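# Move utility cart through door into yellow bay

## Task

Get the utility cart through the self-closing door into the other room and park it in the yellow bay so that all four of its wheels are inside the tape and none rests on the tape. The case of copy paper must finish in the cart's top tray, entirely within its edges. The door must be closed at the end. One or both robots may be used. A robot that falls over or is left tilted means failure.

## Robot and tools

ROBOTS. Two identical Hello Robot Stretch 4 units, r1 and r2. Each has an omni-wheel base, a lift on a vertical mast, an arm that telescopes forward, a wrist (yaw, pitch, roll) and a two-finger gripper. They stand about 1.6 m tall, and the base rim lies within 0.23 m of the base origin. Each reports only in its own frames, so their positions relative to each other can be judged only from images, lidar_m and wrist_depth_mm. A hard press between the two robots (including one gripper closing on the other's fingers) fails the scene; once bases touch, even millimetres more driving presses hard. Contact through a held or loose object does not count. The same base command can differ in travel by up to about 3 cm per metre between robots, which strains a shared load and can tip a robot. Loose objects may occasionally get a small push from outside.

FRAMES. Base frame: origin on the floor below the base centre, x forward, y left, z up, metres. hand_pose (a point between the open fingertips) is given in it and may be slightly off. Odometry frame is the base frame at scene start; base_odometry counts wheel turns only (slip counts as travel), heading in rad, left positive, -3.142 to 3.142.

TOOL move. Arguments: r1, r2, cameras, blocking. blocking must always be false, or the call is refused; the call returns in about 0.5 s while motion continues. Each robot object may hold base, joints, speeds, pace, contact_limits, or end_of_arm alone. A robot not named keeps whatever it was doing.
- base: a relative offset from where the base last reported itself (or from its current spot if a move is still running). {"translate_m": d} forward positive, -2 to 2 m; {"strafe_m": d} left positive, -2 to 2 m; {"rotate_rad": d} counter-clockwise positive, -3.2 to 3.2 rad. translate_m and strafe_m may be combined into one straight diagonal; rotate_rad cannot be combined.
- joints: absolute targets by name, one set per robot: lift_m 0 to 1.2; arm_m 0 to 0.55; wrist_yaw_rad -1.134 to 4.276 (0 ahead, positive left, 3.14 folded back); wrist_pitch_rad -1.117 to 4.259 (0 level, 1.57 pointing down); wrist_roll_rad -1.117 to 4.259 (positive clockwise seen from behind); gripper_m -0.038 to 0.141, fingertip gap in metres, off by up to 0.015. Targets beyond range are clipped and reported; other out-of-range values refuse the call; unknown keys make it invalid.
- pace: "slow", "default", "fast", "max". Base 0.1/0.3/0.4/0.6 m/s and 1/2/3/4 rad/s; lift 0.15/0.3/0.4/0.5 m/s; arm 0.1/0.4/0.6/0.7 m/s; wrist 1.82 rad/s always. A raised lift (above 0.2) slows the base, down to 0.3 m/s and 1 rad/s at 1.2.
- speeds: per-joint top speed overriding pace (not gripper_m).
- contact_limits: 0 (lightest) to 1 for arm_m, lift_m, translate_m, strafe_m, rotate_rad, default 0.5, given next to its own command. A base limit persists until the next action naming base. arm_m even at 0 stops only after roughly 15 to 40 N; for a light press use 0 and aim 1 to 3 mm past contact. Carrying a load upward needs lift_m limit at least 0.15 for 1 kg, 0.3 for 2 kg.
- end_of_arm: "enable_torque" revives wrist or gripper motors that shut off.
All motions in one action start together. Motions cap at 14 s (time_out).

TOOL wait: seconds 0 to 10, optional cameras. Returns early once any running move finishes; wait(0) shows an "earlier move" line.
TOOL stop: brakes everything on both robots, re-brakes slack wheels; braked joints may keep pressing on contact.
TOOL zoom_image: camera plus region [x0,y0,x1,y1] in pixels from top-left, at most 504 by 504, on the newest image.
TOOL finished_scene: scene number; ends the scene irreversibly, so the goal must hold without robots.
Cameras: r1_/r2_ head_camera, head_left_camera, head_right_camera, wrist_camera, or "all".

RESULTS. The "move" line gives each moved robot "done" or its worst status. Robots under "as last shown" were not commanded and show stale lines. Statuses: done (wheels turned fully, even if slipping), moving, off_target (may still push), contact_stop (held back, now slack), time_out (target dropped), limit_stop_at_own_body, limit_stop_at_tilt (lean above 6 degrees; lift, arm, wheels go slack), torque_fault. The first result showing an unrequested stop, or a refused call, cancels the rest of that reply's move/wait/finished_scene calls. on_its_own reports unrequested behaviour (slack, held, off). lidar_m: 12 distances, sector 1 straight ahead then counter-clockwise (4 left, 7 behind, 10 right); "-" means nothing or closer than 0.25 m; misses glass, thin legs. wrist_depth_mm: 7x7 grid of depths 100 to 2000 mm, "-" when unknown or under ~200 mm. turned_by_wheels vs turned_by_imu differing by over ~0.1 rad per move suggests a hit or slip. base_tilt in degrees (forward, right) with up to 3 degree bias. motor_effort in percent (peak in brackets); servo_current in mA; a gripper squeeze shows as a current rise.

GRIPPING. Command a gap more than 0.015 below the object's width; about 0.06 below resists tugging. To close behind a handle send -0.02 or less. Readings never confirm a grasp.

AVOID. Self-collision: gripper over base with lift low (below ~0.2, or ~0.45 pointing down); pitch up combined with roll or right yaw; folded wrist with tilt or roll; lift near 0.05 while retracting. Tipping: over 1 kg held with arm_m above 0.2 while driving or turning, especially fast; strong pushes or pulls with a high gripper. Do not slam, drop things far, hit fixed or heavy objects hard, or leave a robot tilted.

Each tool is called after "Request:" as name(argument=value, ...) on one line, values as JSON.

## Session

Request:
move(blocking=false)

Scene clock: 0.00 s.
r1.base_odometry: x=+0.000 y=+0.000 heading=+0.000
r1.turned_by_wheels: +0.000
r1.turned_by_imu: +0.000
r1.base_tilt: forward=-1.6 right=+1.3
r1.lidar_m: 0.96 1.73 2.02 2.40 3.92 1.60 0.85 0.77 0.78 0.89 0.77 0.78
r1.base_status: not commanded
r1.joint_positions: lift_m=+0.124 arm_m=+0.000 wrist_yaw_rad=+3.194 wrist_pitch_rad=+0.002 wrist_roll_rad=+0.000 gripper_m=+0.056
r1.joint_status: not commanded
r1.measured_speeds: all 0
r1.motor_effort: lift_m=+19 arm_m=-4 wheel_0=-2 wheel_1=+1 wheel_2=+0
r1.servo_current: wrist_yaw_rad=59 wrist_pitch_rad=46 wrist_roll_rad=46 gripper_m=39
r1.hand_pose: x=-0.1216 y=+0.0722 z=+0.3019 quat_wxyz=(-0.026, -0.001, +0.000, +1.000) (m; r1's base frame)
r1.wrist_depth_mm: - 135 - - - - - / - 123 135 - - - - / - 121 191 - - - - / 110 136 194 - - - - / 137 - - - 1618 - - / 226 - 190 1098 188 1160 1118 / 224 163 750 798 768 768 759
r2.base_odometry: x=+0.000 y=+0.000 heading=+0.000
r2.turned_by_wheels: +0.000
r2.turned_by_imu: +0.000
r2.base_tilt: forward=-0.6 right=+0.1
r2.lidar_m: 1.29 1.32 1.58 2.33 2.36 2.78 1.41 1.41 2.77 2.39 2.42 1.48
r2.base_status: not commanded
r2.joint_positions: lift_m=+0.200 arm_m=+0.000 wrist_yaw_rad=+3.211 wrist_pitch_rad=+0.001 wrist_roll_rad=+0.000 gripper_m=+0.056
r2.joint_status: not commanded
r2.measured_speeds: all 0
r2.motor_effort: lift_m=+18 arm_m=-4 wheel_0=-1 wheel_1=+1 wheel_2=+1
r2.servo_current: wrist_yaw_rad=46 wrist_pitch_rad=39 wrist_roll_rad=52 gripper_m=52
r2.hand_pose: x=-0.1229 y=+0.0671 z=+0.3779 quat_wxyz=(-0.035, -0.001, +0.000, +0.999) (m; r2's base frame)
r2.wrist_depth_mm: - - 137 - - - - / - - 137 - - - - / - 109 138 - - - - / - 140 175 - - - - / 214 - - - - - - / 213 1281 196 1255 190 1336 1182 / 208 243 866 - - 854 878
pictures: r1_head_camera, r1_head_left_camera, r1_head_right_camera, r1_wrist_camera, r2_head_camera, r2_head_left_camera, r2_head_right_camera, r2_wrist_camera
Images, in order (width x height): r1_head_camera 420x560, r1_head_left_camera 420x672, r1_head_right_camera 420x672, r1_wrist_camera 616x392, r2_head_camera 420x560, r2_head_left_camera 420x672, r2_head_right_camera 420x672, r2_wrist_camera 616x392.

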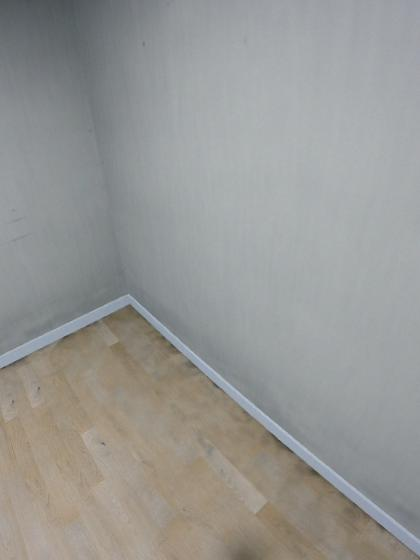

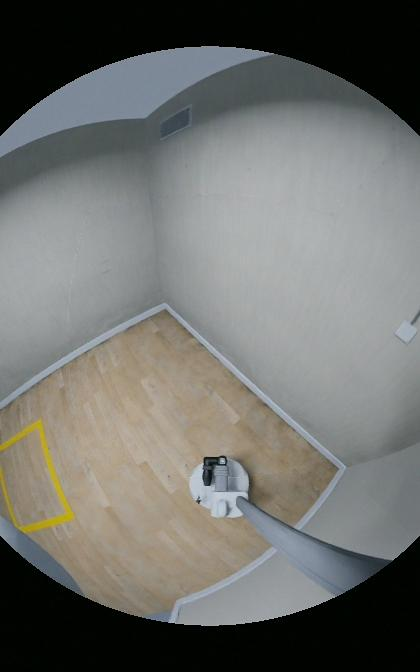

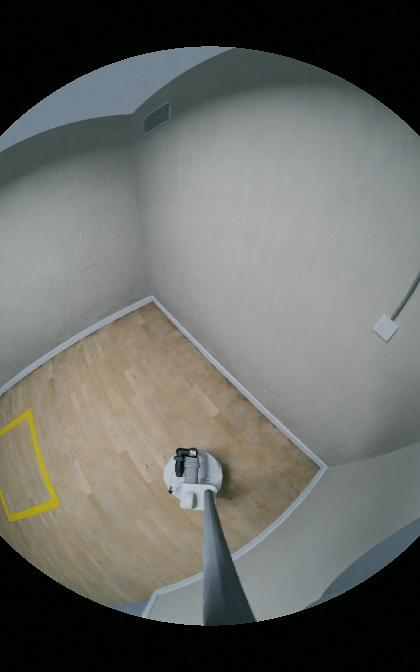

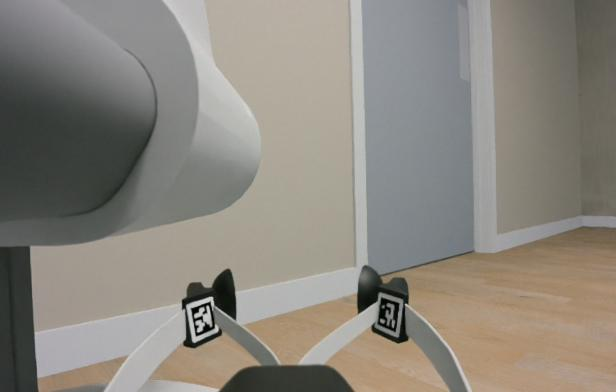

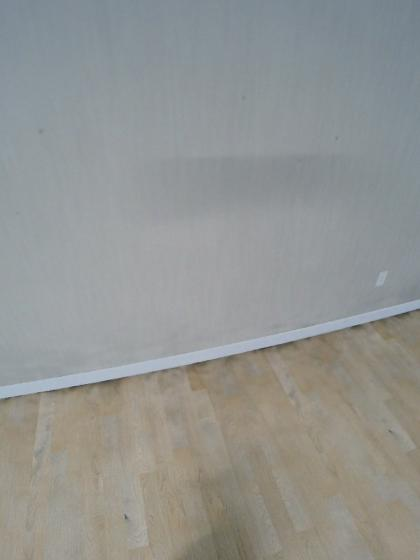

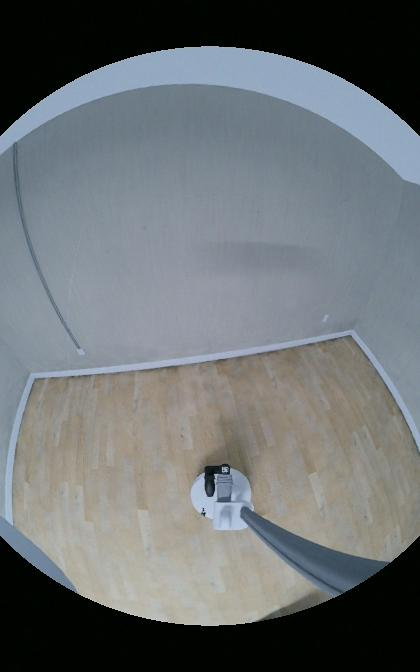

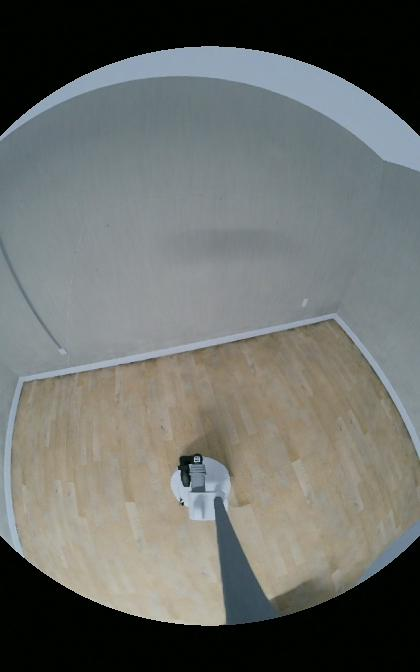

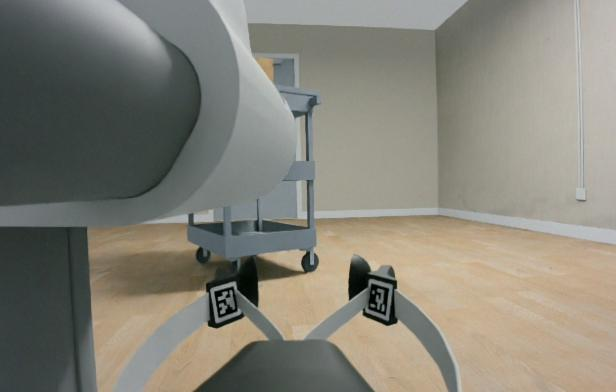

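Request:
move(r1={"base": {"rotate_rad": 2.75}, "joints": {"lift_m": 0.6, "wrist_yaw_rad": 0.0}, "pace": "fast"}, r2={"base": {"rotate_rad": 3.0}, "joints": {"lift_m": 0.6, "wrist_yaw_rad": 0.0}, "pace": "fast"}, blocking=false)

Request:
wait(seconds=3.5, cameras=[])

Request:
wait(seconds=1.0, cameras=["r1_head_camera", "r1_head_left_camera", "r1_head_right_camera", "r1_wrist_camera", "r2_head_camera", "r2_head_left_camera", "r2_head_right_camera", "r2_wrist_camera"])

Scene clock: 16.37 s.
move: r1 moving; r2 moving
r1.base_odometry: x=+0.000 y=+0.000 heading=+0.379
r1.turned_by_wheels: +0.379
r1.turned_by_imu: +0.380
r1.base_tilt: forward=-1.6 right=+1.3
r1.lidar_m: 1.35 2.02 2.22 3.48 2.07 0.95 0.78 0.74 0.86 0.79 0.72 0.87
r1.base_status: rotate_rad moving
r1.joint_positions: lift_m=+0.187 arm_m=+0.000 wrist_yaw_rad=+2.554 wrist_pitch_rad=+0.002 wrist_roll_rad=+0.000 gripper_m=+0.056
r1.joint_status: lift_m moving; wrist_yaw_rad moving
r1.measured_speeds: translate_m=+0.001 strafe_m=-0.001 rotate_rad=+1.461 lift_m=+0.244 arm_m=+0.000 wrist_yaw_rad=-1.820 wrist_pitch_rad=+0.000 wrist_roll_rad=+0.000
r1.motor_effort: lift_m=+25(28) arm_m=+0(4) wheel_0=-9(11) wheel_1=-8(9) wheel_2=-8(9)
r1.servo_current: wrist_yaw_rad=85(111) wrist_pitch_rad=39(52) wrist_roll_rad=33(65) gripper_m=39(46)
r1.hand_pose: x=-0.0207 y=+0.2326 z=+0.3649 quat_wxyz=(+0.289, -0.001, +0.000, +0.957) (m; r1's base frame)
r1.wrist_depth_mm: - - 1336 - - - - / - - 1366 - - - - / - - 1366 - - - - / - - 1366 - - - - / - - 1336 - - - - / - - 190 1336 188 1308 1308 / - 164 878 917 904 866 917
r2.base_odometry: x=+0.000 y=+0.000 heading=+0.379
r2.turned_by_wheels: +0.379
r2.turned_by_imu: +0.368
r2.base_tilt: forward=-0.7 right=+0.0
r2.lidar_m: 1.30 1.44 2.25 2.32 2.57 1.55 1.43 3.02 2.43 2.39 1.66 1.33
r2.base_status: rotate_rad moving
r2.joint_positions: lift_m=+0.263 arm_m=+0.000 wrist_yaw_rad=+2.599 wrist_pitch_rad=+0.001 wrist_roll_rad=+0.000 gripper_m=+0.056
r2.joint_status: lift_m moving; wrist_yaw_rad moving
r2.measured_speeds: translate_m=-0.001 strafe_m=+0.001 rotate_rad=+1.462 lift_m=+0.244 arm_m=+0.000 wrist_yaw_rad=-1.743 wrist_pitch_rad=+0.000 wrist_roll_rad=+0.000
r2.motor_effort: lift_m=+24(25) arm_m=-4(4) wheel_0=-5(11) wheel_1=-11(11) wheel_2=-13(13)
r2.servo_current: wrist_yaw_rad=124(124) wrist_pitch_rad=46(46) wrist_roll_rad=52(65) gripper_m=46(52)
r2.hand_pose: x=-0.0310 y=+0.2237 z=+0.4410 quat_wxyz=(+0.268, -0.001, +0.000, +0.963) (m; r2's base frame)
r2.wrist_depth_mm: - - - - - - - / - 1708 - - - - - / 271 - - - - - - / - - - - - - - / - - - - - - - / 1499 1430 196 1499 190 1537 1336 / 1060 976 1060 - - 1008 976
pictures: none

Scene clock: 18.20 s.
earlier move: r1 done; r2 moving
r1.base_odometry: x=+0.000 y=+0.000 heading=+2.750
r1.turned_by_wheels: +2.370
r1.turned_by_imu: +2.384
r1.base_tilt: forward=-1.6 right=+1.3
r1.lidar_m: 1.23 0.81 0.77 0.78 0.83 0.77 0.77 1.03 2.03 2.07 2.66 3.92
r1.base_status: done
r1.joint_positions: lift_m=+0.600 arm_m=+0.000 wrist_yaw_rad=+0.003 wrist_pitch_rad=+0.002 wrist_roll_rad=+0.000 gripper_m=+0.056
r1.joint_status: all done
r1.measured_speeds: all 0
r1.motor_effort: lift_m=+24(28) arm_m=-1(4) wheel_0=-1(12) wheel_1=-1(10) wheel_2=+0(11)
r1.servo_current: wrist_yaw_rad=59(137) wrist_pitch_rad=39(52) wrist_roll_rad=46(65) gripper_m=39(52)
r1.hand_pose: x=+0.4595 y=-0.0867 z=+0.7772 quat_wxyz=(+1.000, +0.000, +0.001, +0.001) (m; r1's base frame)
r1.wrist_depth_mm: - 991 - - - - - / - 976 - - - - - / - 991 - - - - - / - 991 - - - - - / - 1008 - - - - - / - 991 190 - 187 - - / - 151 - 143 1808 1661 1808
r2.base_odometry: x=+0.000 y=+0.000 heading=+3.000
r2.turned_by_wheels: +2.621
r2.turned_by_imu: +2.552
r2.base_tilt: forward=-0.6 right=+0.0
r2.lidar_m: 1.55 1.38 3.05 2.42 2.40 1.67 1.32 1.28 1.43 2.22 2.33 2.56
r2.base_status: done
r2.joint_positions: lift_m=+0.600 arm_m=+0.000 wrist_yaw_rad=+0.003 wrist_pitch_rad=+0.001 wrist_roll_rad=+0.000 gripper_m=+0.056
r2.joint_status: lift_m moving; wrist_yaw_rad moving
r2.measured_speeds: translate_m=+0.000 strafe_m=+0.000 rotate_rad=+0.000 lift_m=+0.000 arm_m=+0.000 wrist_yaw_rad=-0.001 wrist_pitch_rad=+0.000 wrist_roll_rad=+0.000
r2.motor_effort: lift_m=+21(26) arm_m=-4(4) wheel_0=-2(12) wheel_1=-1(12) wheel_2=-3(17)
r2.servo_current: wrist_yaw_rad=52(130) wrist_pitch_rad=39(46) wrist_roll_rad=33(65) gripper_m=52(52)
r2.hand_pose: x=+0.4596 y=-0.0865 z=+0.7776 quat_wxyz=(+1.000, +0.000, +0.001, +0.002) (m; r2's base frame)
r2.wrist_depth_mm: - - - - - - - / - - - - - - - / - 1464 - - - - - / - - - - - - - / - - - - - - - / - 1708 195 - 192 - - / 1661 124 1537 - - 1661 1618
wait: 1.83 of 3.5 s (r1 has come to rest)
pictures: none
No camera images: "cameras" was empty.

Scene clock: 18.27 s.
earlier move: r2 done
r1.base_odometry: x=+0.000 y=+0.000 heading=+2.750
r1.turned_by_wheels: +0.000
r1.turned_by_imu: +0.000
r1.base_tilt: forward=-1.6 right=+1.3
r1.lidar_m: 1.23 0.82 0.73 0.77 0.83 0.75 0.78 1.04 2.04 2.08 2.65 3.93
r1.base_status: done
r1.joint_positions: lift_m=+0.600 arm_m=+0.000 wrist_yaw_rad=+0.003 wrist_pitch_rad=+0.002 wrist_roll_rad=+0.000 gripper_m=+0.056
r1.joint_status: all done
r1.measured_speeds: all 0
r1.motor_effort: lift_m=+24(28) arm_m=+0(4) wheel_0=-2(12) wheel_1=-1(10) wheel_2=+0(11)
r1.servo_current: wrist_yaw_rad=46(137) wrist_pitch_rad=39(52) wrist_roll_rad=59(65) gripper_m=46(52)
r1.hand_pose: x=+0.4595 y=-0.0867 z=+0.7772 quat_wxyz=(+1.000, +0.000, +0.001, +0.001) (m; r1's base frame)
r1.wrist_depth_mm: - 991 - - - - - / - 1008 - - - - - / - 991 - - - - - / - 991 - - - - - / - 1008 - - - - - / - 1008 190 - 187 - - / - 151 - 143 1808 1661 1808
r2.base_odometry: x=+0.000 y=+0.000 heading=+3.000
r2.turned_by_wheels: +0.000
r2.turned_by_imu: +0.000
r2.base_tilt: forward=-0.7 right=+0.1
r2.lidar_m: 1.54 1.39 3.04 2.42 2.40 1.67 1.31 1.31 1.45 2.20 2.34 2.54
r2.base_status: done
r2.joint_positions: lift_m=+0.600 arm_m=+0.000 wrist_yaw_rad=+0.003 wrist_pitch_rad=+0.001 wrist_roll_rad=+0.000 gripper_m=+0.056
r2.joint_status: all done
r2.measured_speeds: all 0
r2.motor_effort: lift_m=+21(26) arm_m=-4(4) wheel_0=-2(12) wheel_1=-1(12) wheel_2=-3(17)
r2.servo_current: wrist_yaw_rad=33(130) wrist_pitch_rad=39(46) wrist_roll_rad=46(65) gripper_m=46(52)
r2.hand_pose: x=+0.4596 y=-0.0865 z=+0.7776 quat_wxyz=(+1.000, +0.000, +0.001, +0.002) (m; r2's base frame)
r2.wrist_depth_mm: - - - - - - - / - - - - - - - / - 1430 - - - - - / - - - - - - - / - - - - - - - / - 1661 194 - 191 - - / 1661 125 1576 - - 1708 1618
wait: 0.07 of 1 s (r2 has come to rest)
pictures: r1_head_camera, r1_head_left_camera, r1_head_right_camera, r1_wrist_camera, r2_head_camera, r2_head_left_camera, r2_head_right_camera, r2_wrist_camera
Images, in order (width x height): r1_head_camera 420x560, r1_head_left_camera 420x672, r1_head_right_camera 420x672, r1_wrist_camera 616x392, r2_head_camera 420x560, r2_head_left_camera 420x672, r2_head_right_camera 420x672, r2_wrist_camera 616x392.

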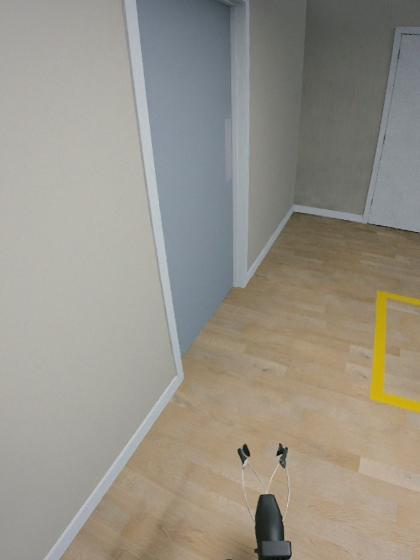

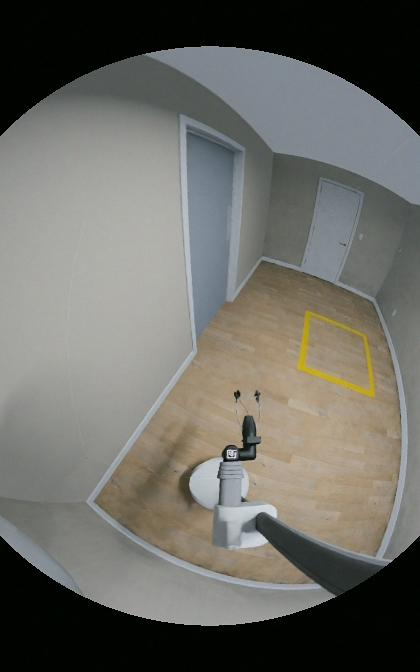

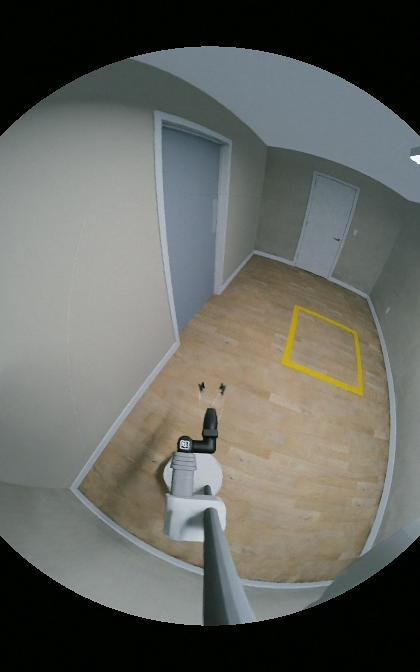

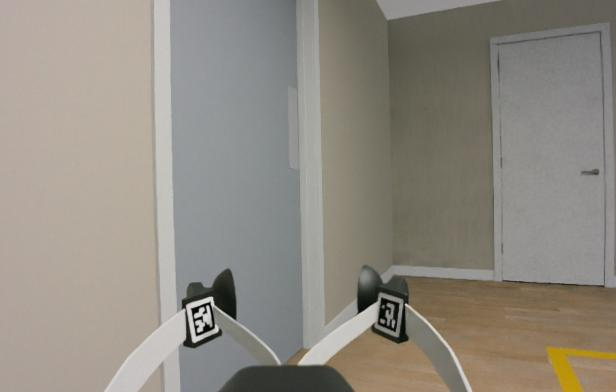

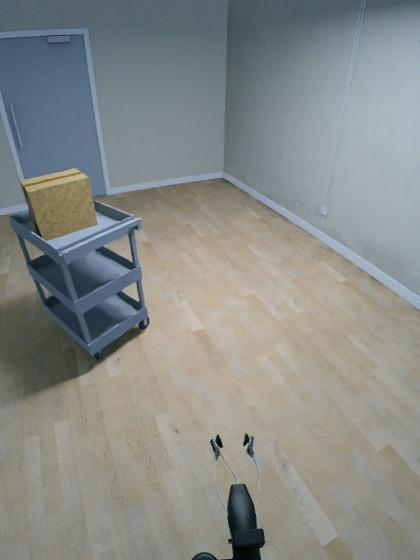

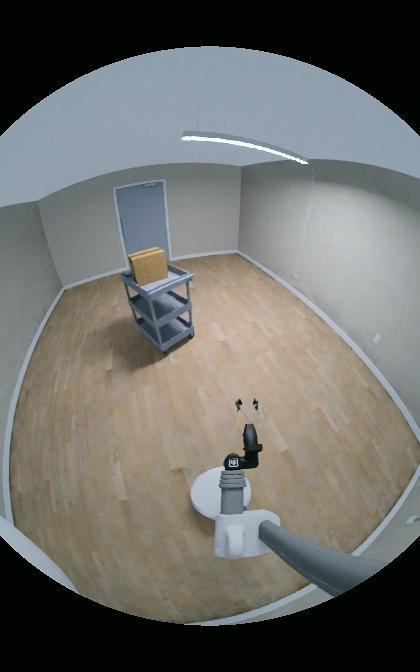

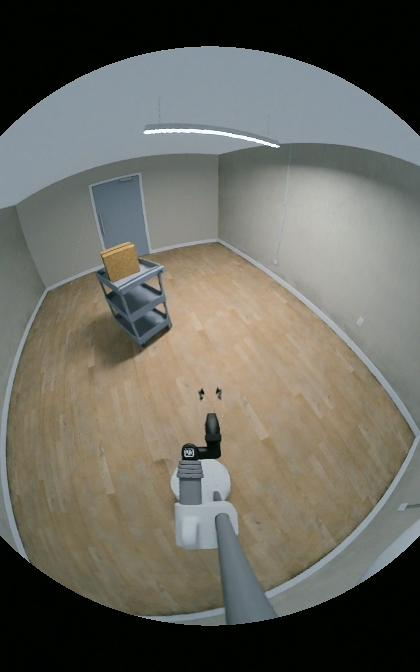

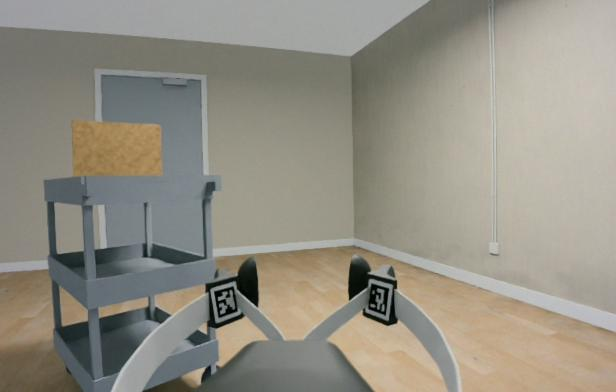

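Request:
zoom_image(camera="r2_head_camera", region=[0, 150, 180, 380])

Request:
zoom_image(camera="r2_wrist_camera", region=[0, 60, 380, 392])

Scaled by 2.191 from the camera's 420x560 image, which has a finer 1200x1600 frame.

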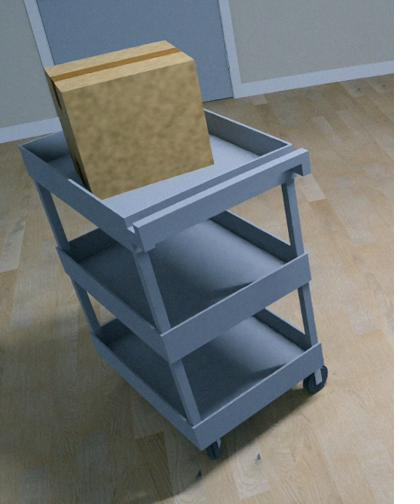

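Scaled by 1.326.

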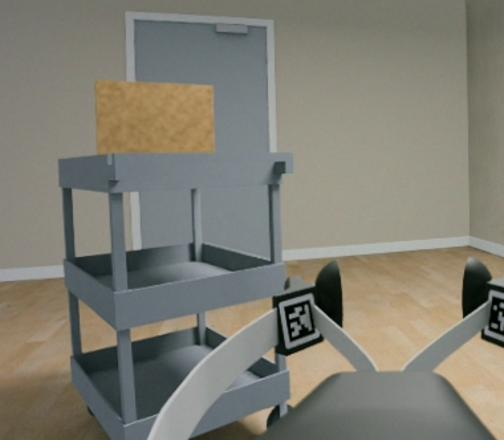

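Request:
move(r1={"base": {"rotate_rad": 1.62}, "joints": {"lift_m": 1.15, "wrist_pitch_rad": 1.57, "wrist_roll_rad": 1.57, "gripper_m": 0.08}, "pace": "fast"}, r2={"base": {"rotate_rad": 1.30}, "joints": {"lift_m": 0.9, "gripper_m": 0.09}, "pace": "fast"}, blocking=false)

Request:
wait(seconds=2, cameras=[])

Request:
wait(seconds=1, cameras=["r1_head_camera", "r1_head_left_camera", "r2_head_camera", "r2_head_right_camera", "r2_wrist_camera"])

Scene clock: 205.63 s.
move: r1 moving; r2 moving
r1.base_odometry: x=+0.000 y=+0.000 heading=+3.104
r1.turned_by_wheels: +0.354
r1.turned_by_imu: +0.355
r1.base_tilt: forward=-1.6 right=+1.3
r1.lidar_m: 0.86 0.74 0.75 0.88 0.78 0.77 0.91 1.60 2.04 2.39 3.90 1.74
r1.base_status: rotate_rad moving
r1.joint_positions: lift_m=+0.663 arm_m=+0.000 wrist_yaw_rad=+0.002 wrist_pitch_rad=+0.636 wrist_roll_rad=+0.635 gripper_m=+0.073
r1.joint_status: lift_m moving; wrist_pitch_rad moving; wrist_roll_rad moving; gripper_m moving
r1.measured_speeds: translate_m=+0.000 strafe_m=+0.000 rotate_rad=+1.362 lift_m=+0.244 arm_m=+0.000 wrist_yaw_rad=+0.000 wrist_pitch_rad=+1.817 wrist_roll_rad=+1.820
r1.motor_effort: lift_m=+26(28) arm_m=+3(4) wheel_0=-9(12) wheel_1=-9(10) wheel_2=-9(9)
r1.servo_current: wrist_yaw_rad=46(59) wrist_pitch_rad=52(85) wrist_roll_rad=85(117) gripper_m=59(72)
r1.hand_pose: x=+0.4032 y=-0.0869 z=+0.6699 quat_wxyz=(+0.903, +0.296, +0.297, -0.097) (m; r1's base frame)
r1.wrist_depth_mm: - - - 1808 - 1921 1537 / - - 946 - 1863 1537 1281 / - - 1060 1661 1499 1308 1118 / - - - 1336 1308 1118 991 / - - - 1229 1118 976 878 / - - 191 1098 190 866 778 / - 144 187 151 854 788 715
r2.base_odometry: x=+0.000 y=+0.000 heading=-2.930
r2.turned_by_wheels: +0.354
r2.turned_by_imu: +0.344
r2.base_tilt: forward=-0.7 right=+0.1
r2.lidar_m: 1.35 3.58 2.50 2.38 1.93 1.39 1.30 1.36 1.82 2.31 2.41 3.21
r2.base_status: rotate_rad moving
r2.joint_positions: lift_m=+0.663 arm_m=+0.000 wrist_yaw_rad=+0.003 wrist_pitch_rad=+0.001 wrist_roll_rad=+0.000 gripper_m=+0.075
r2.joint_status: lift_m moving; gripper_m moving
r2.measured_speeds: translate_m=-0.001 strafe_m=+0.000 rotate_rad=+1.368 lift_m=+0.243 arm_m=+0.000 wrist_yaw_rad=+0.000 wrist_pitch_rad=+0.000 wrist_roll_rad=+0.000
r2.motor_effort: lift_m=+20(25) arm_m=-4(4) wheel_0=-8(11) wheel_1=-11(12) wheel_2=-13(13)
r2.servo_current: wrist_yaw_rad=46(52) wrist_pitch_rad=39(46) wrist_roll_rad=46(59) gripper_m=85(91)
r2.hand_pose: x=+0.4595 y=-0.0867 z=+0.8410 quat_wxyz=(+1.000, +0.000, +0.001, +0.001) (m; r2's base frame)
r2.wrist_depth_mm: - - - - - - - / - - - - - - - / - - - - - - - / - - 1464 - - - - / - - - - - - - / - - 191 1430 189 - - / 1863 1756 1661 - 1863 1708 1756
pictures: none

Scene clock: 206.97 s.
earlier move: r1 moving; r2 done
r1.base_odometry: x=+0.000 y=+0.000 heading=-1.914
r1.turned_by_wheels: +1.265
r1.turned_by_imu: +1.273
r1.base_tilt: forward=-1.6 right=+1.3
r1.lidar_m: 0.78 0.82 0.77 0.80 1.03 2.02 2.09 2.74 3.91 1.18 0.80 0.74
r1.base_status: done
r1.joint_positions: lift_m=+1.121 arm_m=+0.000 wrist_yaw_rad=+0.002 wrist_pitch_rad=+1.568 wrist_roll_rad=+1.568 gripper_m=+0.080
r1.joint_status: lift_m moving; wrist_pitch_rad moving; wrist_roll_rad moving; the others done
r1.measured_speeds: translate_m=+0.000 strafe_m=+0.000 rotate_rad=+0.000 lift_m=+0.177 arm_m=+0.000 wrist_yaw_rad=+0.000 wrist_pitch_rad=+0.000 wrist_roll_rad=+0.000
r1.motor_effort: lift_m=+26(29) arm_m=+2(4) wheel_0=-2(12) wheel_1=-1(10) wheel_2=+1(10)
r1.servo_current: wrist_yaw_rad=46(65) wrist_pitch_rad=13(91) wrist_roll_rad=26(117) gripper_m=39(72)
r1.hand_pose: x=+0.1720 y=-0.0874 z=+1.0108 quat_wxyz=(+0.502, +0.500, +0.500, -0.498) (m; r1's base frame)
r1.wrist_depth_mm: - - 1229 1229 1229 1205 1229 / - 1138 1229 1205 1229 1229 1229 / - 1229 1229 1205 1229 1229 1229 / - 1229 1229 1205 1008 1229 1255 / 1138 1205 1205 1008 1025 1229 366 / 1229 1255 200 1205 195 1205 1205 / 1229 1205 1229 150 1229 1229 1229
r2.base_odometry: x=+0.000 y=+0.000 heading=-1.984
r2.turned_by_wheels: +0.946
r2.turned_by_imu: +0.921
r2.base_tilt: forward=-0.7 right=+0.0
r2.lidar_m: 2.65 2.39 2.20 1.41 1.31 1.33 1.69 2.32 2.37 2.94 1.38 1.65
r2.base_status: done
r2.joint_positions: lift_m=+0.900 arm_m=+0.000 wrist_yaw_rad=+0.003 wrist_pitch_rad=+0.001 wrist_roll_rad=+0.000 gripper_m=+0.090
r2.joint_status: all done
r2.measured_speeds: all 0
r2.motor_effort: lift_m=+21(26) arm_m=-4(5) wheel_0=-2(11) wheel_1=+0(12) wheel_2=-1(14)
r2.servo_current: wrist_yaw_rad=46(52) wrist_pitch_rad=46(46) wrist_roll_rad=39(59) gripper_m=52(91)
r2.hand_pose: x=+0.4595 y=-0.0867 z=+1.0776 quat_wxyz=(+1.000, +0.000, +0.001, +0.001) (m; r2's base frame)
r2.wrist_depth_mm: 1863 - - - - - - / 1863 - - - - - - / 1863 - - - - - - / 1863 - - - - - - / 1863 - - - - - - / - - 191 - 191 - - / - - - - - - -
wait: 1.33 of 2 s (r2 has come to rest)
pictures: none
No camera images: "cameras" was empty.

Scene clock: 207.60 s.
earlier move: r1 done
r1.base_odometry: x=+0.000 y=+0.000 heading=-1.914
r1.turned_by_wheels: +0.000
r1.turned_by_imu: +0.000
r1.base_tilt: forward=-1.6 right=+1.3
r1.lidar_m: 0.77 0.82 0.74 0.79 1.09 2.02 2.05 2.78 3.87 1.16 0.80 0.76
r1.base_status: done
r1.joint_positions: lift_m=+1.150 arm_m=+0.000 wrist_yaw_rad=+0.002 wrist_pitch_rad=+1.568 wrist_roll_rad=+1.568 gripper_m=+0.080
r1.joint_status: all done
r1.measured_speeds: all 0
r1.motor_effort: lift_m=+24(29) arm_m=+1(4) wheel_0=-2(12) wheel_1=-1(10) wheel_2=+1(10)
r1.servo_current: wrist_yaw_rad=65(78) wrist_pitch_rad=52(91) wrist_roll_rad=52(117) gripper_m=46(72)
r1.hand_pose: x=+0.1720 y=-0.0874 z=+1.0394 quat_wxyz=(+0.502, +0.500, +0.500, -0.498) (m; r1's base frame)
r1.wrist_depth_mm: - - 1255 1229 1281 1255 1255 / - 1160 1229 1229 1255 1255 1229 / - 1255 1255 1229 1281 1255 1255 / - 1229 1255 1281 1060 1255 1255 / 1182 1281 1281 1025 1025 1281 364 / 1229 1229 200 1255 196 1255 1281 / 1255 1281 1255 151 1255 1229 1281
r2.base_odometry: x=+0.000 y=+0.000 heading=-1.984
r2.turned_by_wheels: +0.000
r2.turned_by_imu: +0.000
r2.base_tilt: forward=-0.6 right=+0.1
r2.lidar_m: 2.66 2.38 2.21 1.44 1.31 1.32 1.64 2.34 2.34 2.93 1.39 1.66
r2.base_status: done
r2.joint_positions: lift_m=+0.900 arm_m=+0.000 wrist_yaw_rad=+0.003 wrist_pitch_rad=+0.001 wrist_roll_rad=+0.000 gripper_m=+0.090
r2.joint_status: all done
r2.measured_speeds: all 0
r2.motor_effort: lift_m=+21(26) arm_m=-4(5) wheel_0=-2(11) wheel_1=+0(12) wheel_2=-1(14)
r2.servo_current: wrist_yaw_rad=33(52) wrist_pitch_rad=39(46) wrist_roll_rad=52(59) gripper_m=52(91)
r2.hand_pose: x=+0.4595 y=-0.0867 z=+1.0776 quat_wxyz=(+1.000, +0.000, +0.001, +0.001) (m; r2's base frame)
r2.wrist_depth_mm: 1756 - - - - - - / 1808 - - - - - - / 1863 - - - - - - / 1863 - - - - - - / 1808 - - - - - - / - - 193 - 191 - - / - - - - - - -
wait: 0.63 of 1 s (r1 has come to rest)
pictures: r1_head_camera, r1_head_left_camera, r2_head_camera, r2_head_right_camera, r2_wrist_camera
Images, in order (width x height): r1_head_camera 420x560, r1_head_left_camera 420x672, r2_head_camera 420x560, r2_head_right_camera 420x672, r2_wrist_camera 616x392.

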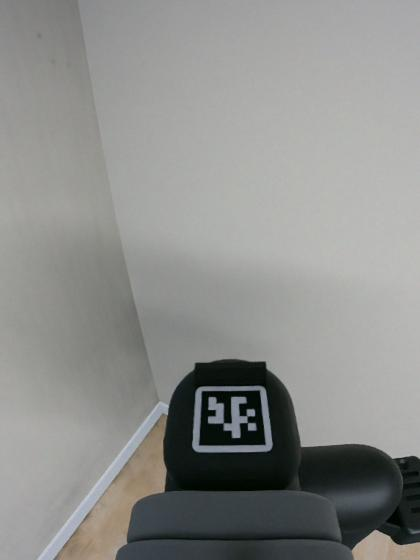

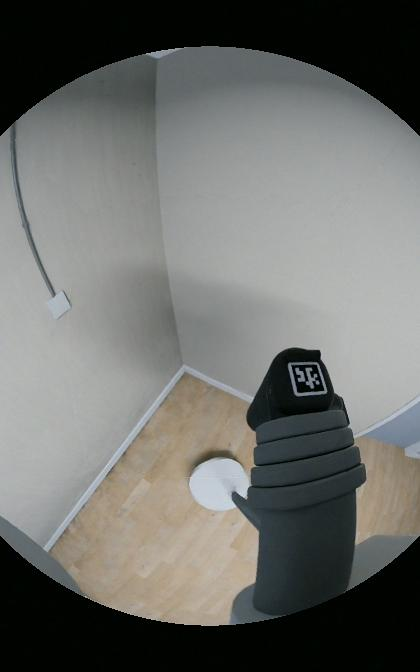

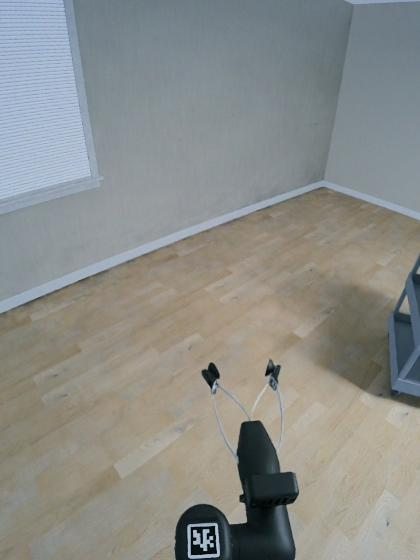

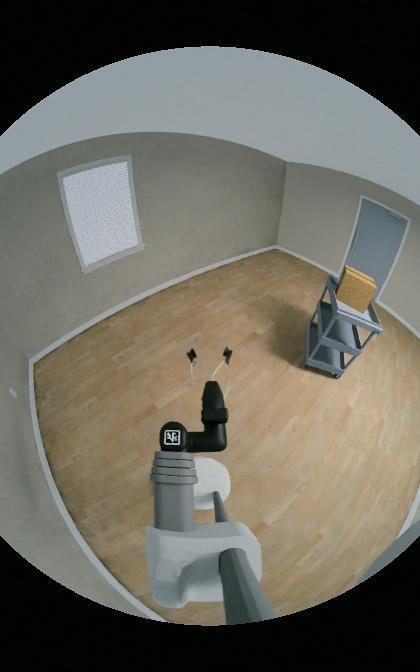

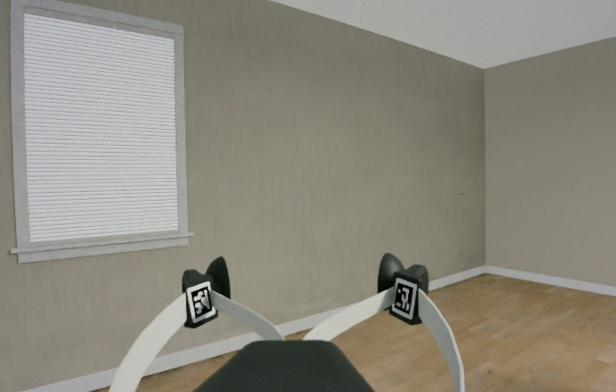

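Request:
move(r1={"base": {"translate_m": -0.610, "strafe_m": -1.148}, "pace": "fast"}, r2={"base": {"translate_m": -0.024, "strafe_m": -1.418}, "joints": {"wrist_yaw_rad": -0.873}, "pace": "fast"}, blocking=false)

Request:
wait(seconds=6, cameras=[])

Request:
wait(seconds=2, cameras=["r1_head_camera", "r1_head_right_camera", "r2_head_camera", "r2_head_right_camera"])

Scene clock: 231.53 s.
move: r1 moving; r2 moving
r1.base_odometry: x=-0.022 y=+0.024 heading=-1.913
r1.turned_by_wheels: +0.000
r1.turned_by_imu: +0.000
r1.base_tilt: forward=-1.6 right=+1.2
r1.lidar_m: 0.74 0.86 0.81 0.82 1.11 2.01 2.08 2.79 3.89 1.17 0.81 0.74
r1.base_status: translate_m moving; strafe_m moving
r1.joint_positions: lift_m=+1.150 arm_m=+0.000 wrist_yaw_rad=+0.002 wrist_pitch_rad=+1.568 wrist_roll_rad=+1.568 gripper_m=+0.080
r1.joint_status: not commanded
r1.measured_speeds: translate_m=-0.060 strafe_m=-0.113 rotate_rad=+0.001 lift_m=+0.000 arm_m=+0.000 wrist_yaw_rad=+0.000 wrist_pitch_rad=+0.000 wrist_roll_rad=+0.000
r1.motor_effort: lift_m=+24(24) arm_m=-3(4) wheel_0=+5(9) wheel_1=-9(10) wheel_2=+5(6)
r1.servo_current: wrist_yaw_rad=46(59) wrist_pitch_rad=46(52) wrist_roll_rad=39(65) gripper_m=46(46)
r1.hand_pose: x=+0.1720 y=-0.0874 z=+1.0394 quat_wxyz=(+0.502, +0.500, +0.500, -0.498) (m; r1's base frame)
r1.wrist_depth_mm: - - 1281 1255 1255 1255 1255 / - 1182 1255 1255 1205 1229 1229 / - 1255 1255 1255 1255 1255 1255 / - 1255 1255 1281 1042 1255 1281 / 1138 1255 1229 1042 1042 1255 366 / 1255 1255 200 1281 195 1281 1281 / 1281 1229 1229 151 1281 1229 1255
r2.base_odometry: x=-0.043 y=+0.019 heading=-1.984
r2.turned_by_wheels: +0.000
r2.turned_by_imu: +0.001
r2.base_tilt: forward=-0.7 right=+0.1
r2.lidar_m: 2.67 2.41 2.28 1.49 1.35 1.38 1.71 2.31 2.31 2.94 1.35 1.51
r2.base_status: translate_m moving; strafe_m moving
r2.joint_positions: lift_m=+0.900 arm_m=+0.000 wrist_yaw_rad=-0.609 wrist_pitch_rad=+0.001 wrist_roll_rad=+0.000 gripper_m=+0.090
r2.joint_status: wrist_yaw_rad moving
r2.measured_speeds: translate_m=-0.002 strafe_m=-0.181 rotate_rad=+0.003 lift_m=+0.000 arm_m=+0.000 wrist_yaw_rad=-1.739 wrist_pitch_rad=+0.000 wrist_roll_rad=+0.000
r2.motor_effort: lift_m=+21(21) arm_m=-4(4) wheel_0=+13(13) wheel_1=-13(13) wheel_2=+5(6)
r2.servo_current: wrist_yaw_rad=78(163) wrist_pitch_rad=39(52) wrist_roll_rad=46(59) gripper_m=46(59)
r2.hand_pose: x=+0.3574 y=-0.2367 z=+1.0776 quat_wxyz=(+0.954, +0.000, +0.000, -0.300) (m; r2's base frame)
r2.wrist_depth_mm: - - - - - - - / - - - - - - - / - - - - - - - / - - - - - - - / - - - - - 1430 - / - - 191 - 189 - - / - - - - - - -
pictures: none

Scene clock: 236.00 s.
earlier move: r1 moving; r2 done
r1.base_odometry: x=-0.865 y=+0.948 heading=-1.913
r1.turned_by_wheels: +0.000
r1.turned_by_imu: -0.008
r1.base_tilt: forward=-1.6 right=+1.3
r1.lidar_m: 0.80 1.08 2.04 2.11 2.11 1.98 2.03 2.73 2.66 1.24 0.93 0.86
r1.base_status: translate_m moving; strafe_m moving
r1.joint_positions: lift_m=+1.150 arm_m=+0.000 wrist_yaw_rad=+0.002 wrist_pitch_rad=+1.568 wrist_roll_rad=+1.568 gripper_m=+0.080
r1.joint_status: not commanded
r1.measured_speeds: translate_m=-0.045 strafe_m=-0.087 rotate_rad=-0.003 lift_m=+0.000 arm_m=+0.000 wrist_yaw_rad=+0.000 wrist_pitch_rad=+0.000 wrist_roll_rad=+0.000
r1.motor_effort: lift_m=+24(24) arm_m=-3(4) wheel_0=+2(9) wheel_1=-2(12) wheel_2=+2(7)
r1.servo_current: wrist_yaw_rad=39(65) wrist_pitch_rad=46(52) wrist_roll_rad=46(72) gripper_m=39(46)
r1.hand_pose: x=+0.1720 y=-0.0874 z=+1.0394 quat_wxyz=(+0.502, +0.500, +0.500, -0.498) (m; r1's base frame)
r1.wrist_depth_mm: - 1255 1229 1281 1281 1229 1229 / - 1255 1255 1255 1255 1255 1229 / - 1281 1281 1281 1281 1255 1255 / - 1255 1229 1229 1060 1281 1281 / 1160 1255 1255 1042 1025 621 366 / 1229 1229 199 1281 195 1281 1255 / 1281 1255 1255 151 1255 1255 1255
r2.base_odometry: x=-1.289 y=+0.591 heading=-1.983
r2.turned_by_wheels: +0.000
r2.turned_by_imu: +0.000
r2.base_tilt: forward=-0.7 right=+0.0
r2.lidar_m: 0.77 0.92 3.32 2.64 2.40 2.43 1.59 1.43 1.47 1.81 3.40 3.44
r2.base_status: done
r2.joint_positions: lift_m=+0.900 arm_m=+0.000 wrist_yaw_rad=-0.870 wrist_pitch_rad=+0.001 wrist_roll_rad=+0.000 gripper_m=+0.090
r2.joint_status: all done
r2.measured_speeds: all 0
r2.motor_effort: lift_m=+21(21) arm_m=-4(5) wheel_0=+2(15) wheel_1=-1(14) wheel_2=+6(8)
r2.servo_current: wrist_yaw_rad=39(163) wrist_pitch_rad=39(52) wrist_roll_rad=52(59) gripper_m=52(59)
r2.hand_pose: x=+0.2901 y=-0.2768 z=+1.0777 quat_wxyz=(+0.907, +0.000, +0.000, -0.421) (m; r2's base frame)
r2.wrist_depth_mm: - - - - - - - / - - - - - - - / - - - - - - - / - - - - - - - / - - - - - - - / - - 192 - 191 - - / - - - - - - -
wait: 4.47 of 6 s (r2 has come to rest)
pictures: none
No camera images: "cameras" was empty.

Scene clock: 236.63 s.
earlier move: r1 done
r1.base_odometry: x=-0.876 y=+0.960 heading=-1.913
r1.turned_by_wheels: +0.000
r1.turned_by_imu: +0.000
r1.base_tilt: forward=-1.6 right=+1.3
r1.lidar_m: 0.81 1.07 2.06 2.12 2.11 1.97 2.03 2.72 2.63 1.22 0.94 0.86
r1.base_status: done
r1.joint_positions: lift_m=+1.150 arm_m=+0.000 wrist_yaw_rad=+0.002 wrist_pitch_rad=+1.568 wrist_roll_rad=+1.568 gripper_m=+0.080
r1.joint_status: not commanded
r1.measured_speeds: all 0
r1.motor_effort: lift_m=+24(24) arm_m=-3(4) wheel_0=+3(9) wheel_1=+0(12) wheel_2=+1(7)
r1.servo_current: wrist_yaw_rad=39(65) wrist_pitch_rad=46(52) wrist_roll_rad=59(72) gripper_m=39(46)
r1.hand_pose: x=+0.1720 y=-0.0874 z=+1.0394 quat_wxyz=(+0.502, +0.500, +0.500, -0.498) (m; r1's base frame)
r1.wrist_depth_mm: - 1255 1255 1255 1229 1255 1255 / - 1255 1255 1255 1255 1281 1255 / - 1255 1255 1255 1229 1255 1255 / - 1281 1255 1229 1060 1308 1255 / 1182 1281 1255 1042 1042 621 359 / 1229 1229 199 1255 195 1255 1229 / 1255 1229 1229 151 1255 1255 1229
r2.base_odometry: x=-1.289 y=+0.591 heading=-1.983
r2.turned_by_wheels: +0.000
r2.turned_by_imu: +0.000
r2.base_tilt: forward=-0.7 right=+0.0
r2.lidar_m: 0.76 0.91 3.30 2.63 2.39 2.43 1.61 1.42 1.46 1.82 3.40 3.43
r2.base_status: done
r2.joint_positions: lift_m=+0.900 arm_m=+0.000 wrist_yaw_rad=-0.870 wrist_pitch_rad=+0.001 wrist_roll_rad=+0.000 gripper_m=+0.090
r2.joint_status: all done
r2.measured_speeds: all 0
r2.motor_effort: lift_m=+21(21) arm_m=-4(5) wheel_0=+2(15) wheel_1=-1(14) wheel_2=+6(8)
r2.servo_current: wrist_yaw_rad=46(163) wrist_pitch_rad=46(52) wrist_roll_rad=33(59) gripper_m=46(59)
r2.hand_pose: x=+0.2901 y=-0.2768 z=+1.0777 quat_wxyz=(+0.907, +0.000, +0.000, -0.421) (m; r2's base frame)
r2.wrist_depth_mm: - - - - - - - / - - - - - - - / - - - - - - - / - - - - - - - / - - - - - - - / - - 191 - 191 - - / - - - - - - -
wait: 0.63 of 2 s (r1 has come to rest)
pictures: r1_head_camera, r1_head_right_camera, r2_head_camera, r2_head_right_camera
Images, in order (width x height): r1_head_camera 420x560, r1_head_right_camera 420x672, r2_head_camera 420x560, r2_head_right_camera 420x672.

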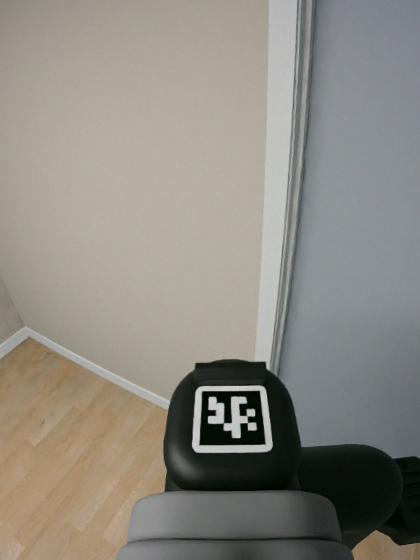

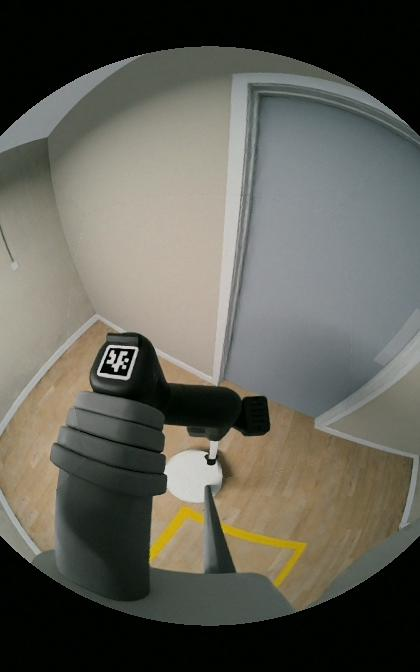

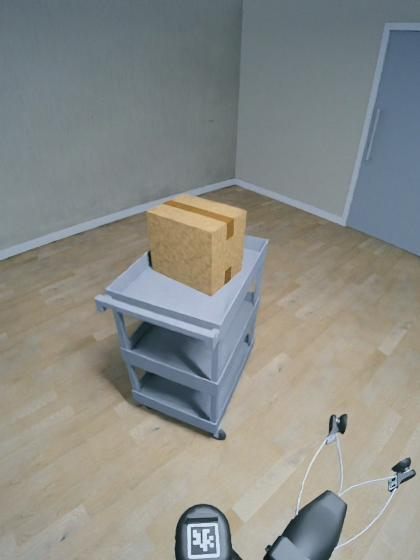

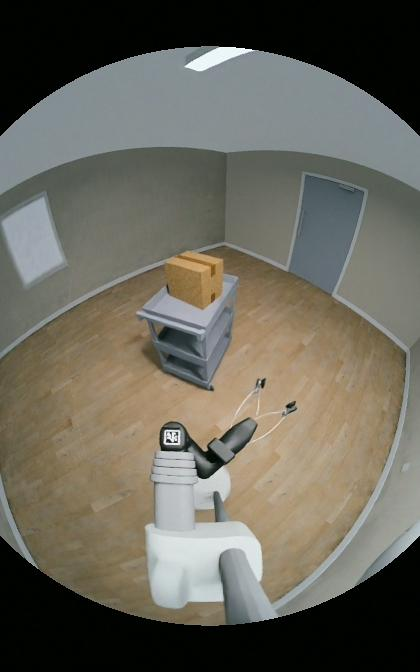

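Request:
move(r1={"base": {"translate_m": -0.117, "strafe_m": -0.221}}, r2={"base": {"translate_m": 1.363, "strafe_m": -1.468}, "pace": "fast"}, blocking=false)

Request:
wait(seconds=2.5, cameras=[])

Request:
wait(seconds=6, cameras=["r2_head_camera", "r2_head_right_camera", "r2_wrist_camera"])

Scene clock: 281.10 s.
move: r1 moving; r2 moving
r1.base_odometry: x=-0.898 y=+0.983 heading=-1.913
r1.turned_by_wheels: +0.000
r1.turned_by_imu: +0.000
r1.base_tilt: forward=-1.6 right=+1.2
r1.lidar_m: 0.82 1.08 2.08 2.15 2.10 1.98 2.02 2.71 2.61 1.23 0.93 0.87
r1.base_status: translate_m moving; strafe_m moving
r1.joint_positions: lift_m=+1.150 arm_m=+0.000 wrist_yaw_rad=+0.002 wrist_pitch_rad=+1.568 wrist_roll_rad=+1.568 gripper_m=+0.080
r1.joint_status: not commanded
r1.measured_speeds: translate_m=-0.056 strafe_m=-0.107 rotate_rad=+0.000 lift_m=+0.000 arm_m=+0.000 wrist_yaw_rad=+0.000 wrist_pitch_rad=+0.000 wrist_roll_rad=+0.000
r1.motor_effort: lift_m=+24(24) arm_m=-4(4) wheel_0=+7(9) wheel_1=-9(9) wheel_2=+4(7)
r1.servo_current: wrist_yaw_rad=39(59) wrist_pitch_rad=39(46) wrist_roll_rad=59(72) gripper_m=46(46)
r1.hand_pose: x=+0.1720 y=-0.0874 z=+1.0394 quat_wxyz=(+0.502, +0.500, +0.500, -0.498) (m; r1's base frame)
r1.wrist_depth_mm: - 1281 1205 1255 1229 1255 1255 / - 1255 1255 1255 1255 1255 1255 / - 1255 1281 1229 1229 1281 1255 / - 1255 1255 1255 1060 1255 1281 / 1182 1229 1255 1042 1025 1255 362 / 1255 1255 200 1229 195 1255 1229 / 1255 1255 1255 151 1281 1255 1255
r2.base_odometry: x=-1.329 y=+0.577 heading=-1.984
r2.turned_by_wheels: -0.001
r2.turned_by_imu: +0.000
r2.base_tilt: forward=-0.7 right=+0.1
r2.lidar_m: 0.71 0.88 3.32 2.69 2.45 2.47 1.60 1.46 1.46 1.84 3.35 3.37
r2.base_status: translate_m moving; strafe_m moving
r2.joint_positions: lift_m=+0.900 arm_m=+0.000 wrist_yaw_rad=-0.870 wrist_pitch_rad=+0.001 wrist_roll_rad=+0.000 gripper_m=+0.090
r2.joint_status: not commanded
r2.measured_speeds: translate_m=+0.110 strafe_m=-0.119 rotate_rad=+0.003 lift_m=+0.000 arm_m=+0.000 wrist_yaw_rad=+0.000 wrist_pitch_rad=+0.000 wrist_roll_rad=+0.000
r2.motor_effort: lift_m=+21(21) arm_m=-4(4) wheel_0=+11(14) wheel_1=-8(8) wheel_2=-11(13)
r2.servo_current: wrist_yaw_rad=52(52) wrist_pitch_rad=33(46) wrist_roll_rad=46(52) gripper_m=52(59)
r2.hand_pose: x=+0.2900 y=-0.2768 z=+1.0777 quat_wxyz=(+0.907, +0.000, +0.000, -0.422) (m; r2's base frame)
r2.wrist_depth_mm: - - - - - - - / - - - - - - - / - - - - - - - / - - - - - - - / - - - - - - - / - - 192 - 191 - - / - - - - - - -
pictures: none

Scene clock: 282.90 s.
earlier move: r1 done; r2 moving
r1.base_odometry: x=-1.045 y=+1.145 heading=-1.913
r1.turned_by_wheels: +0.000
r1.turned_by_imu: -0.001
r1.base_tilt: forward=-1.6 right=+1.3
r1.lidar_m: 0.90 1.09 2.30 2.36 2.10 1.98 2.02 2.56 2.41 1.25 0.95 0.87
r1.base_status: done
r1.joint_positions: lift_m=+1.150 arm_m=+0.000 wrist_yaw_rad=+0.002 wrist_pitch_rad=+1.568 wrist_roll_rad=+1.568 gripper_m=+0.080
r1.joint_status: not commanded
r1.measured_speeds: all 0
r1.motor_effort: lift_m=+24(24) arm_m=-3(4) wheel_0=+3(11) wheel_1=+1(10) wheel_2=+1(7)
r1.servo_current: wrist_yaw_rad=46(72) wrist_pitch_rad=46(52) wrist_roll_rad=46(72) gripper_m=46(52)
r1.hand_pose: x=+0.1720 y=-0.0874 z=+1.0394 quat_wxyz=(+0.502, +0.500, +0.500, -0.498) (m; r1's base frame)
r1.wrist_depth_mm: - 1255 1255 1255 1229 1255 1255 / - 1229 1255 1281 1229 1255 1229 / - 1255 1281 1281 1229 1229 1255 / 1229 1255 1229 1255 1060 1281 1255 / 1229 1255 1255 1025 1042 1281 366 / 1229 1255 200 1255 196 1229 1281 / 1255 1255 1255 151 1229 1255 1255
r2.base_odometry: x=-1.922 y=+0.370 heading=-1.984
r2.turned_by_wheels: +0.000
r2.turned_by_imu: +0.001
r2.base_tilt: forward=-0.7 right=+0.0
r2.lidar_m: 0.81 0.56 0.51 3.39 3.06 2.61 1.65 1.50 1.52 1.88 2.73 2.76
r2.base_status: translate_m moving; strafe_m moving
r2.joint_positions: lift_m=+0.900 arm_m=+0.000 wrist_yaw_rad=-0.870 wrist_pitch_rad=+0.001 wrist_roll_rad=+0.000 gripper_m=+0.090
r2.joint_status: not commanded
r2.measured_speeds: translate_m=+0.266 strafe_m=-0.287 rotate_rad=-0.002 lift_m=+0.000 arm_m=+0.000 wrist_yaw_rad=+0.000 wrist_pitch_rad=+0.000 wrist_roll_rad=+0.000
r2.motor_effort: lift_m=+21(21) arm_m=-4(5) wheel_0=+9(15) wheel_1=-5(8) wheel_2=-9(14)
r2.servo_current: wrist_yaw_rad=46(59) wrist_pitch_rad=39(52) wrist_roll_rad=52(59) gripper_m=46(59)
r2.hand_pose: x=+0.2900 y=-0.2768 z=+1.0777 quat_wxyz=(+0.907, +0.000, +0.000, -0.422) (m; r2's base frame)
r2.wrist_depth_mm: - - - - - - - / - - - - - - - / - - - - - - - / - - - - - - - / - - - - - - - / - - 192 - 191 - - / - - - - - - -
wait: 1.80 of 2.5 s (r1 has come to rest)
pictures: none
No camera images: "cameras" was empty.

Scene clock: 287.20 s.
earlier move: r2 done
r1.base_odometry: x=-1.045 y=+1.145 heading=-1.913
r1.turned_by_wheels: +0.000
r1.turned_by_imu: +0.000
r1.base_tilt: forward=-1.6 right=+1.3
r1.lidar_m: 0.91 1.07 2.31 2.37 2.10 1.95 2.04 2.54 2.40 1.23 0.93 0.85
r1.base_status: done
r1.joint_positions: lift_m=+1.150 arm_m=+0.000 wrist_yaw_rad=+0.002 wrist_pitch_rad=+1.568 wrist_roll_rad=+1.568 gripper_m=+0.080
r1.joint_status: not commanded
r1.measured_speeds: all 0
r1.motor_effort: lift_m=+24(24) arm_m=-3(4) wheel_0=+3(11) wheel_1=+1(10) wheel_2=+0(7)
r1.servo_current: wrist_yaw_rad=65(72) wrist_pitch_rad=39(52) wrist_roll_rad=46(78) gripper_m=39(52)
r1.hand_pose: x=+0.1720 y=-0.0874 z=+1.0394 quat_wxyz=(+0.502, +0.500, +0.500, -0.498) (m; r1's base frame)
r1.wrist_depth_mm: - 1255 1229 1255 1255 1281 1229 / - 1255 1255 1255 1255 1281 1281 / - 1281 1281 1255 1255 1255 1281 / 1255 1255 1281 1255 1042 1229 1255 / 1255 1255 1255 1060 1060 1255 362 / 1229 1255 200 1229 195 1255 1255 / 1229 1255 1255 151 1255 1255 1229
r2.base_odometry: x=-3.181 y=-0.069 heading=-1.984
r2.turned_by_wheels: +0.000
r2.turned_by_imu: +0.002
r2.base_tilt: forward=-0.7 right=+0.1
r2.lidar_m: 1.79 3.15 3.18 1.15 1.33 2.76 1.77 1.62 1.62 1.55 1.41 1.42
r2.base_status: done
r2.joint_positions: lift_m=+0.900 arm_m=+0.000 wrist_yaw_rad=-0.870 wrist_pitch_rad=+0.001 wrist_roll_rad=+0.000 gripper_m=+0.090
r2.joint_status: not commanded
r2.measured_speeds: all 0
r2.motor_effort: lift_m=+21(21) arm_m=-4(5) wheel_0=+1(15) wheel_1=-3(8) wheel_2=-4(14)
r2.servo_current: wrist_yaw_rad=52(65) wrist_pitch_rad=46(52) wrist_roll_rad=59(65) gripper_m=52(59)
r2.hand_pose: x=+0.2900 y=-0.2768 z=+1.0777 quat_wxyz=(+0.907, +0.000, +0.000, -0.422) (m; r2's base frame)
r2.wrist_depth_mm: - - - - - - - / - - - - - - - / - - - - - - - / - - - - - - - / - - - - - - - / - - 189 - 186 - - / - - - - - - -
wait: 4.30 of 6 s (r2 has come to rest)
pictures: r2_head_camera, r2_head_right_camera, r2_wrist_camera
Images, in order (width x height): r2_head_camera 420x560, r2_head_right_camera 420x672, r2_wrist_camera 616x392.

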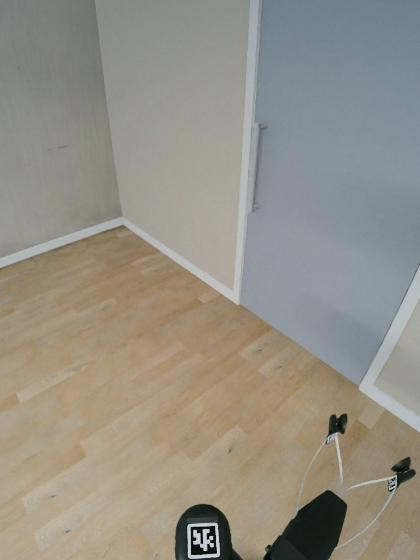

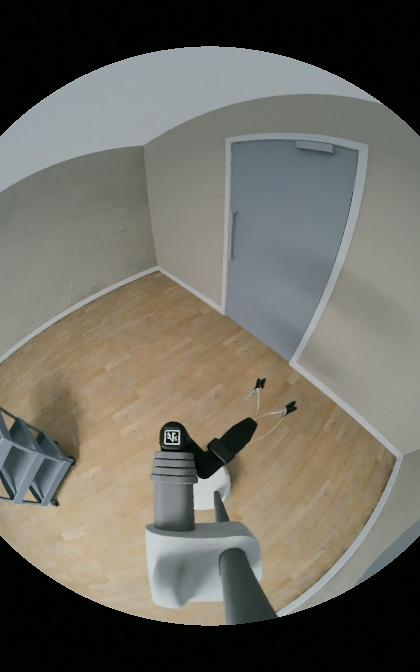

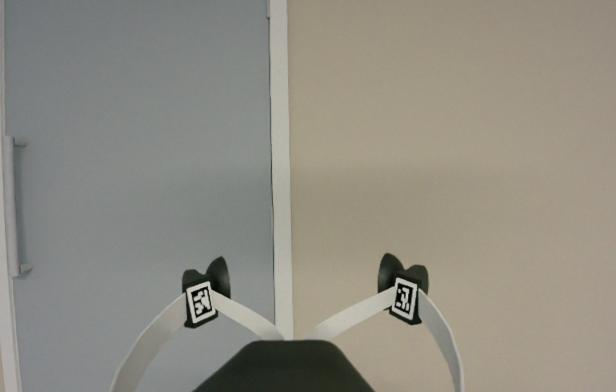

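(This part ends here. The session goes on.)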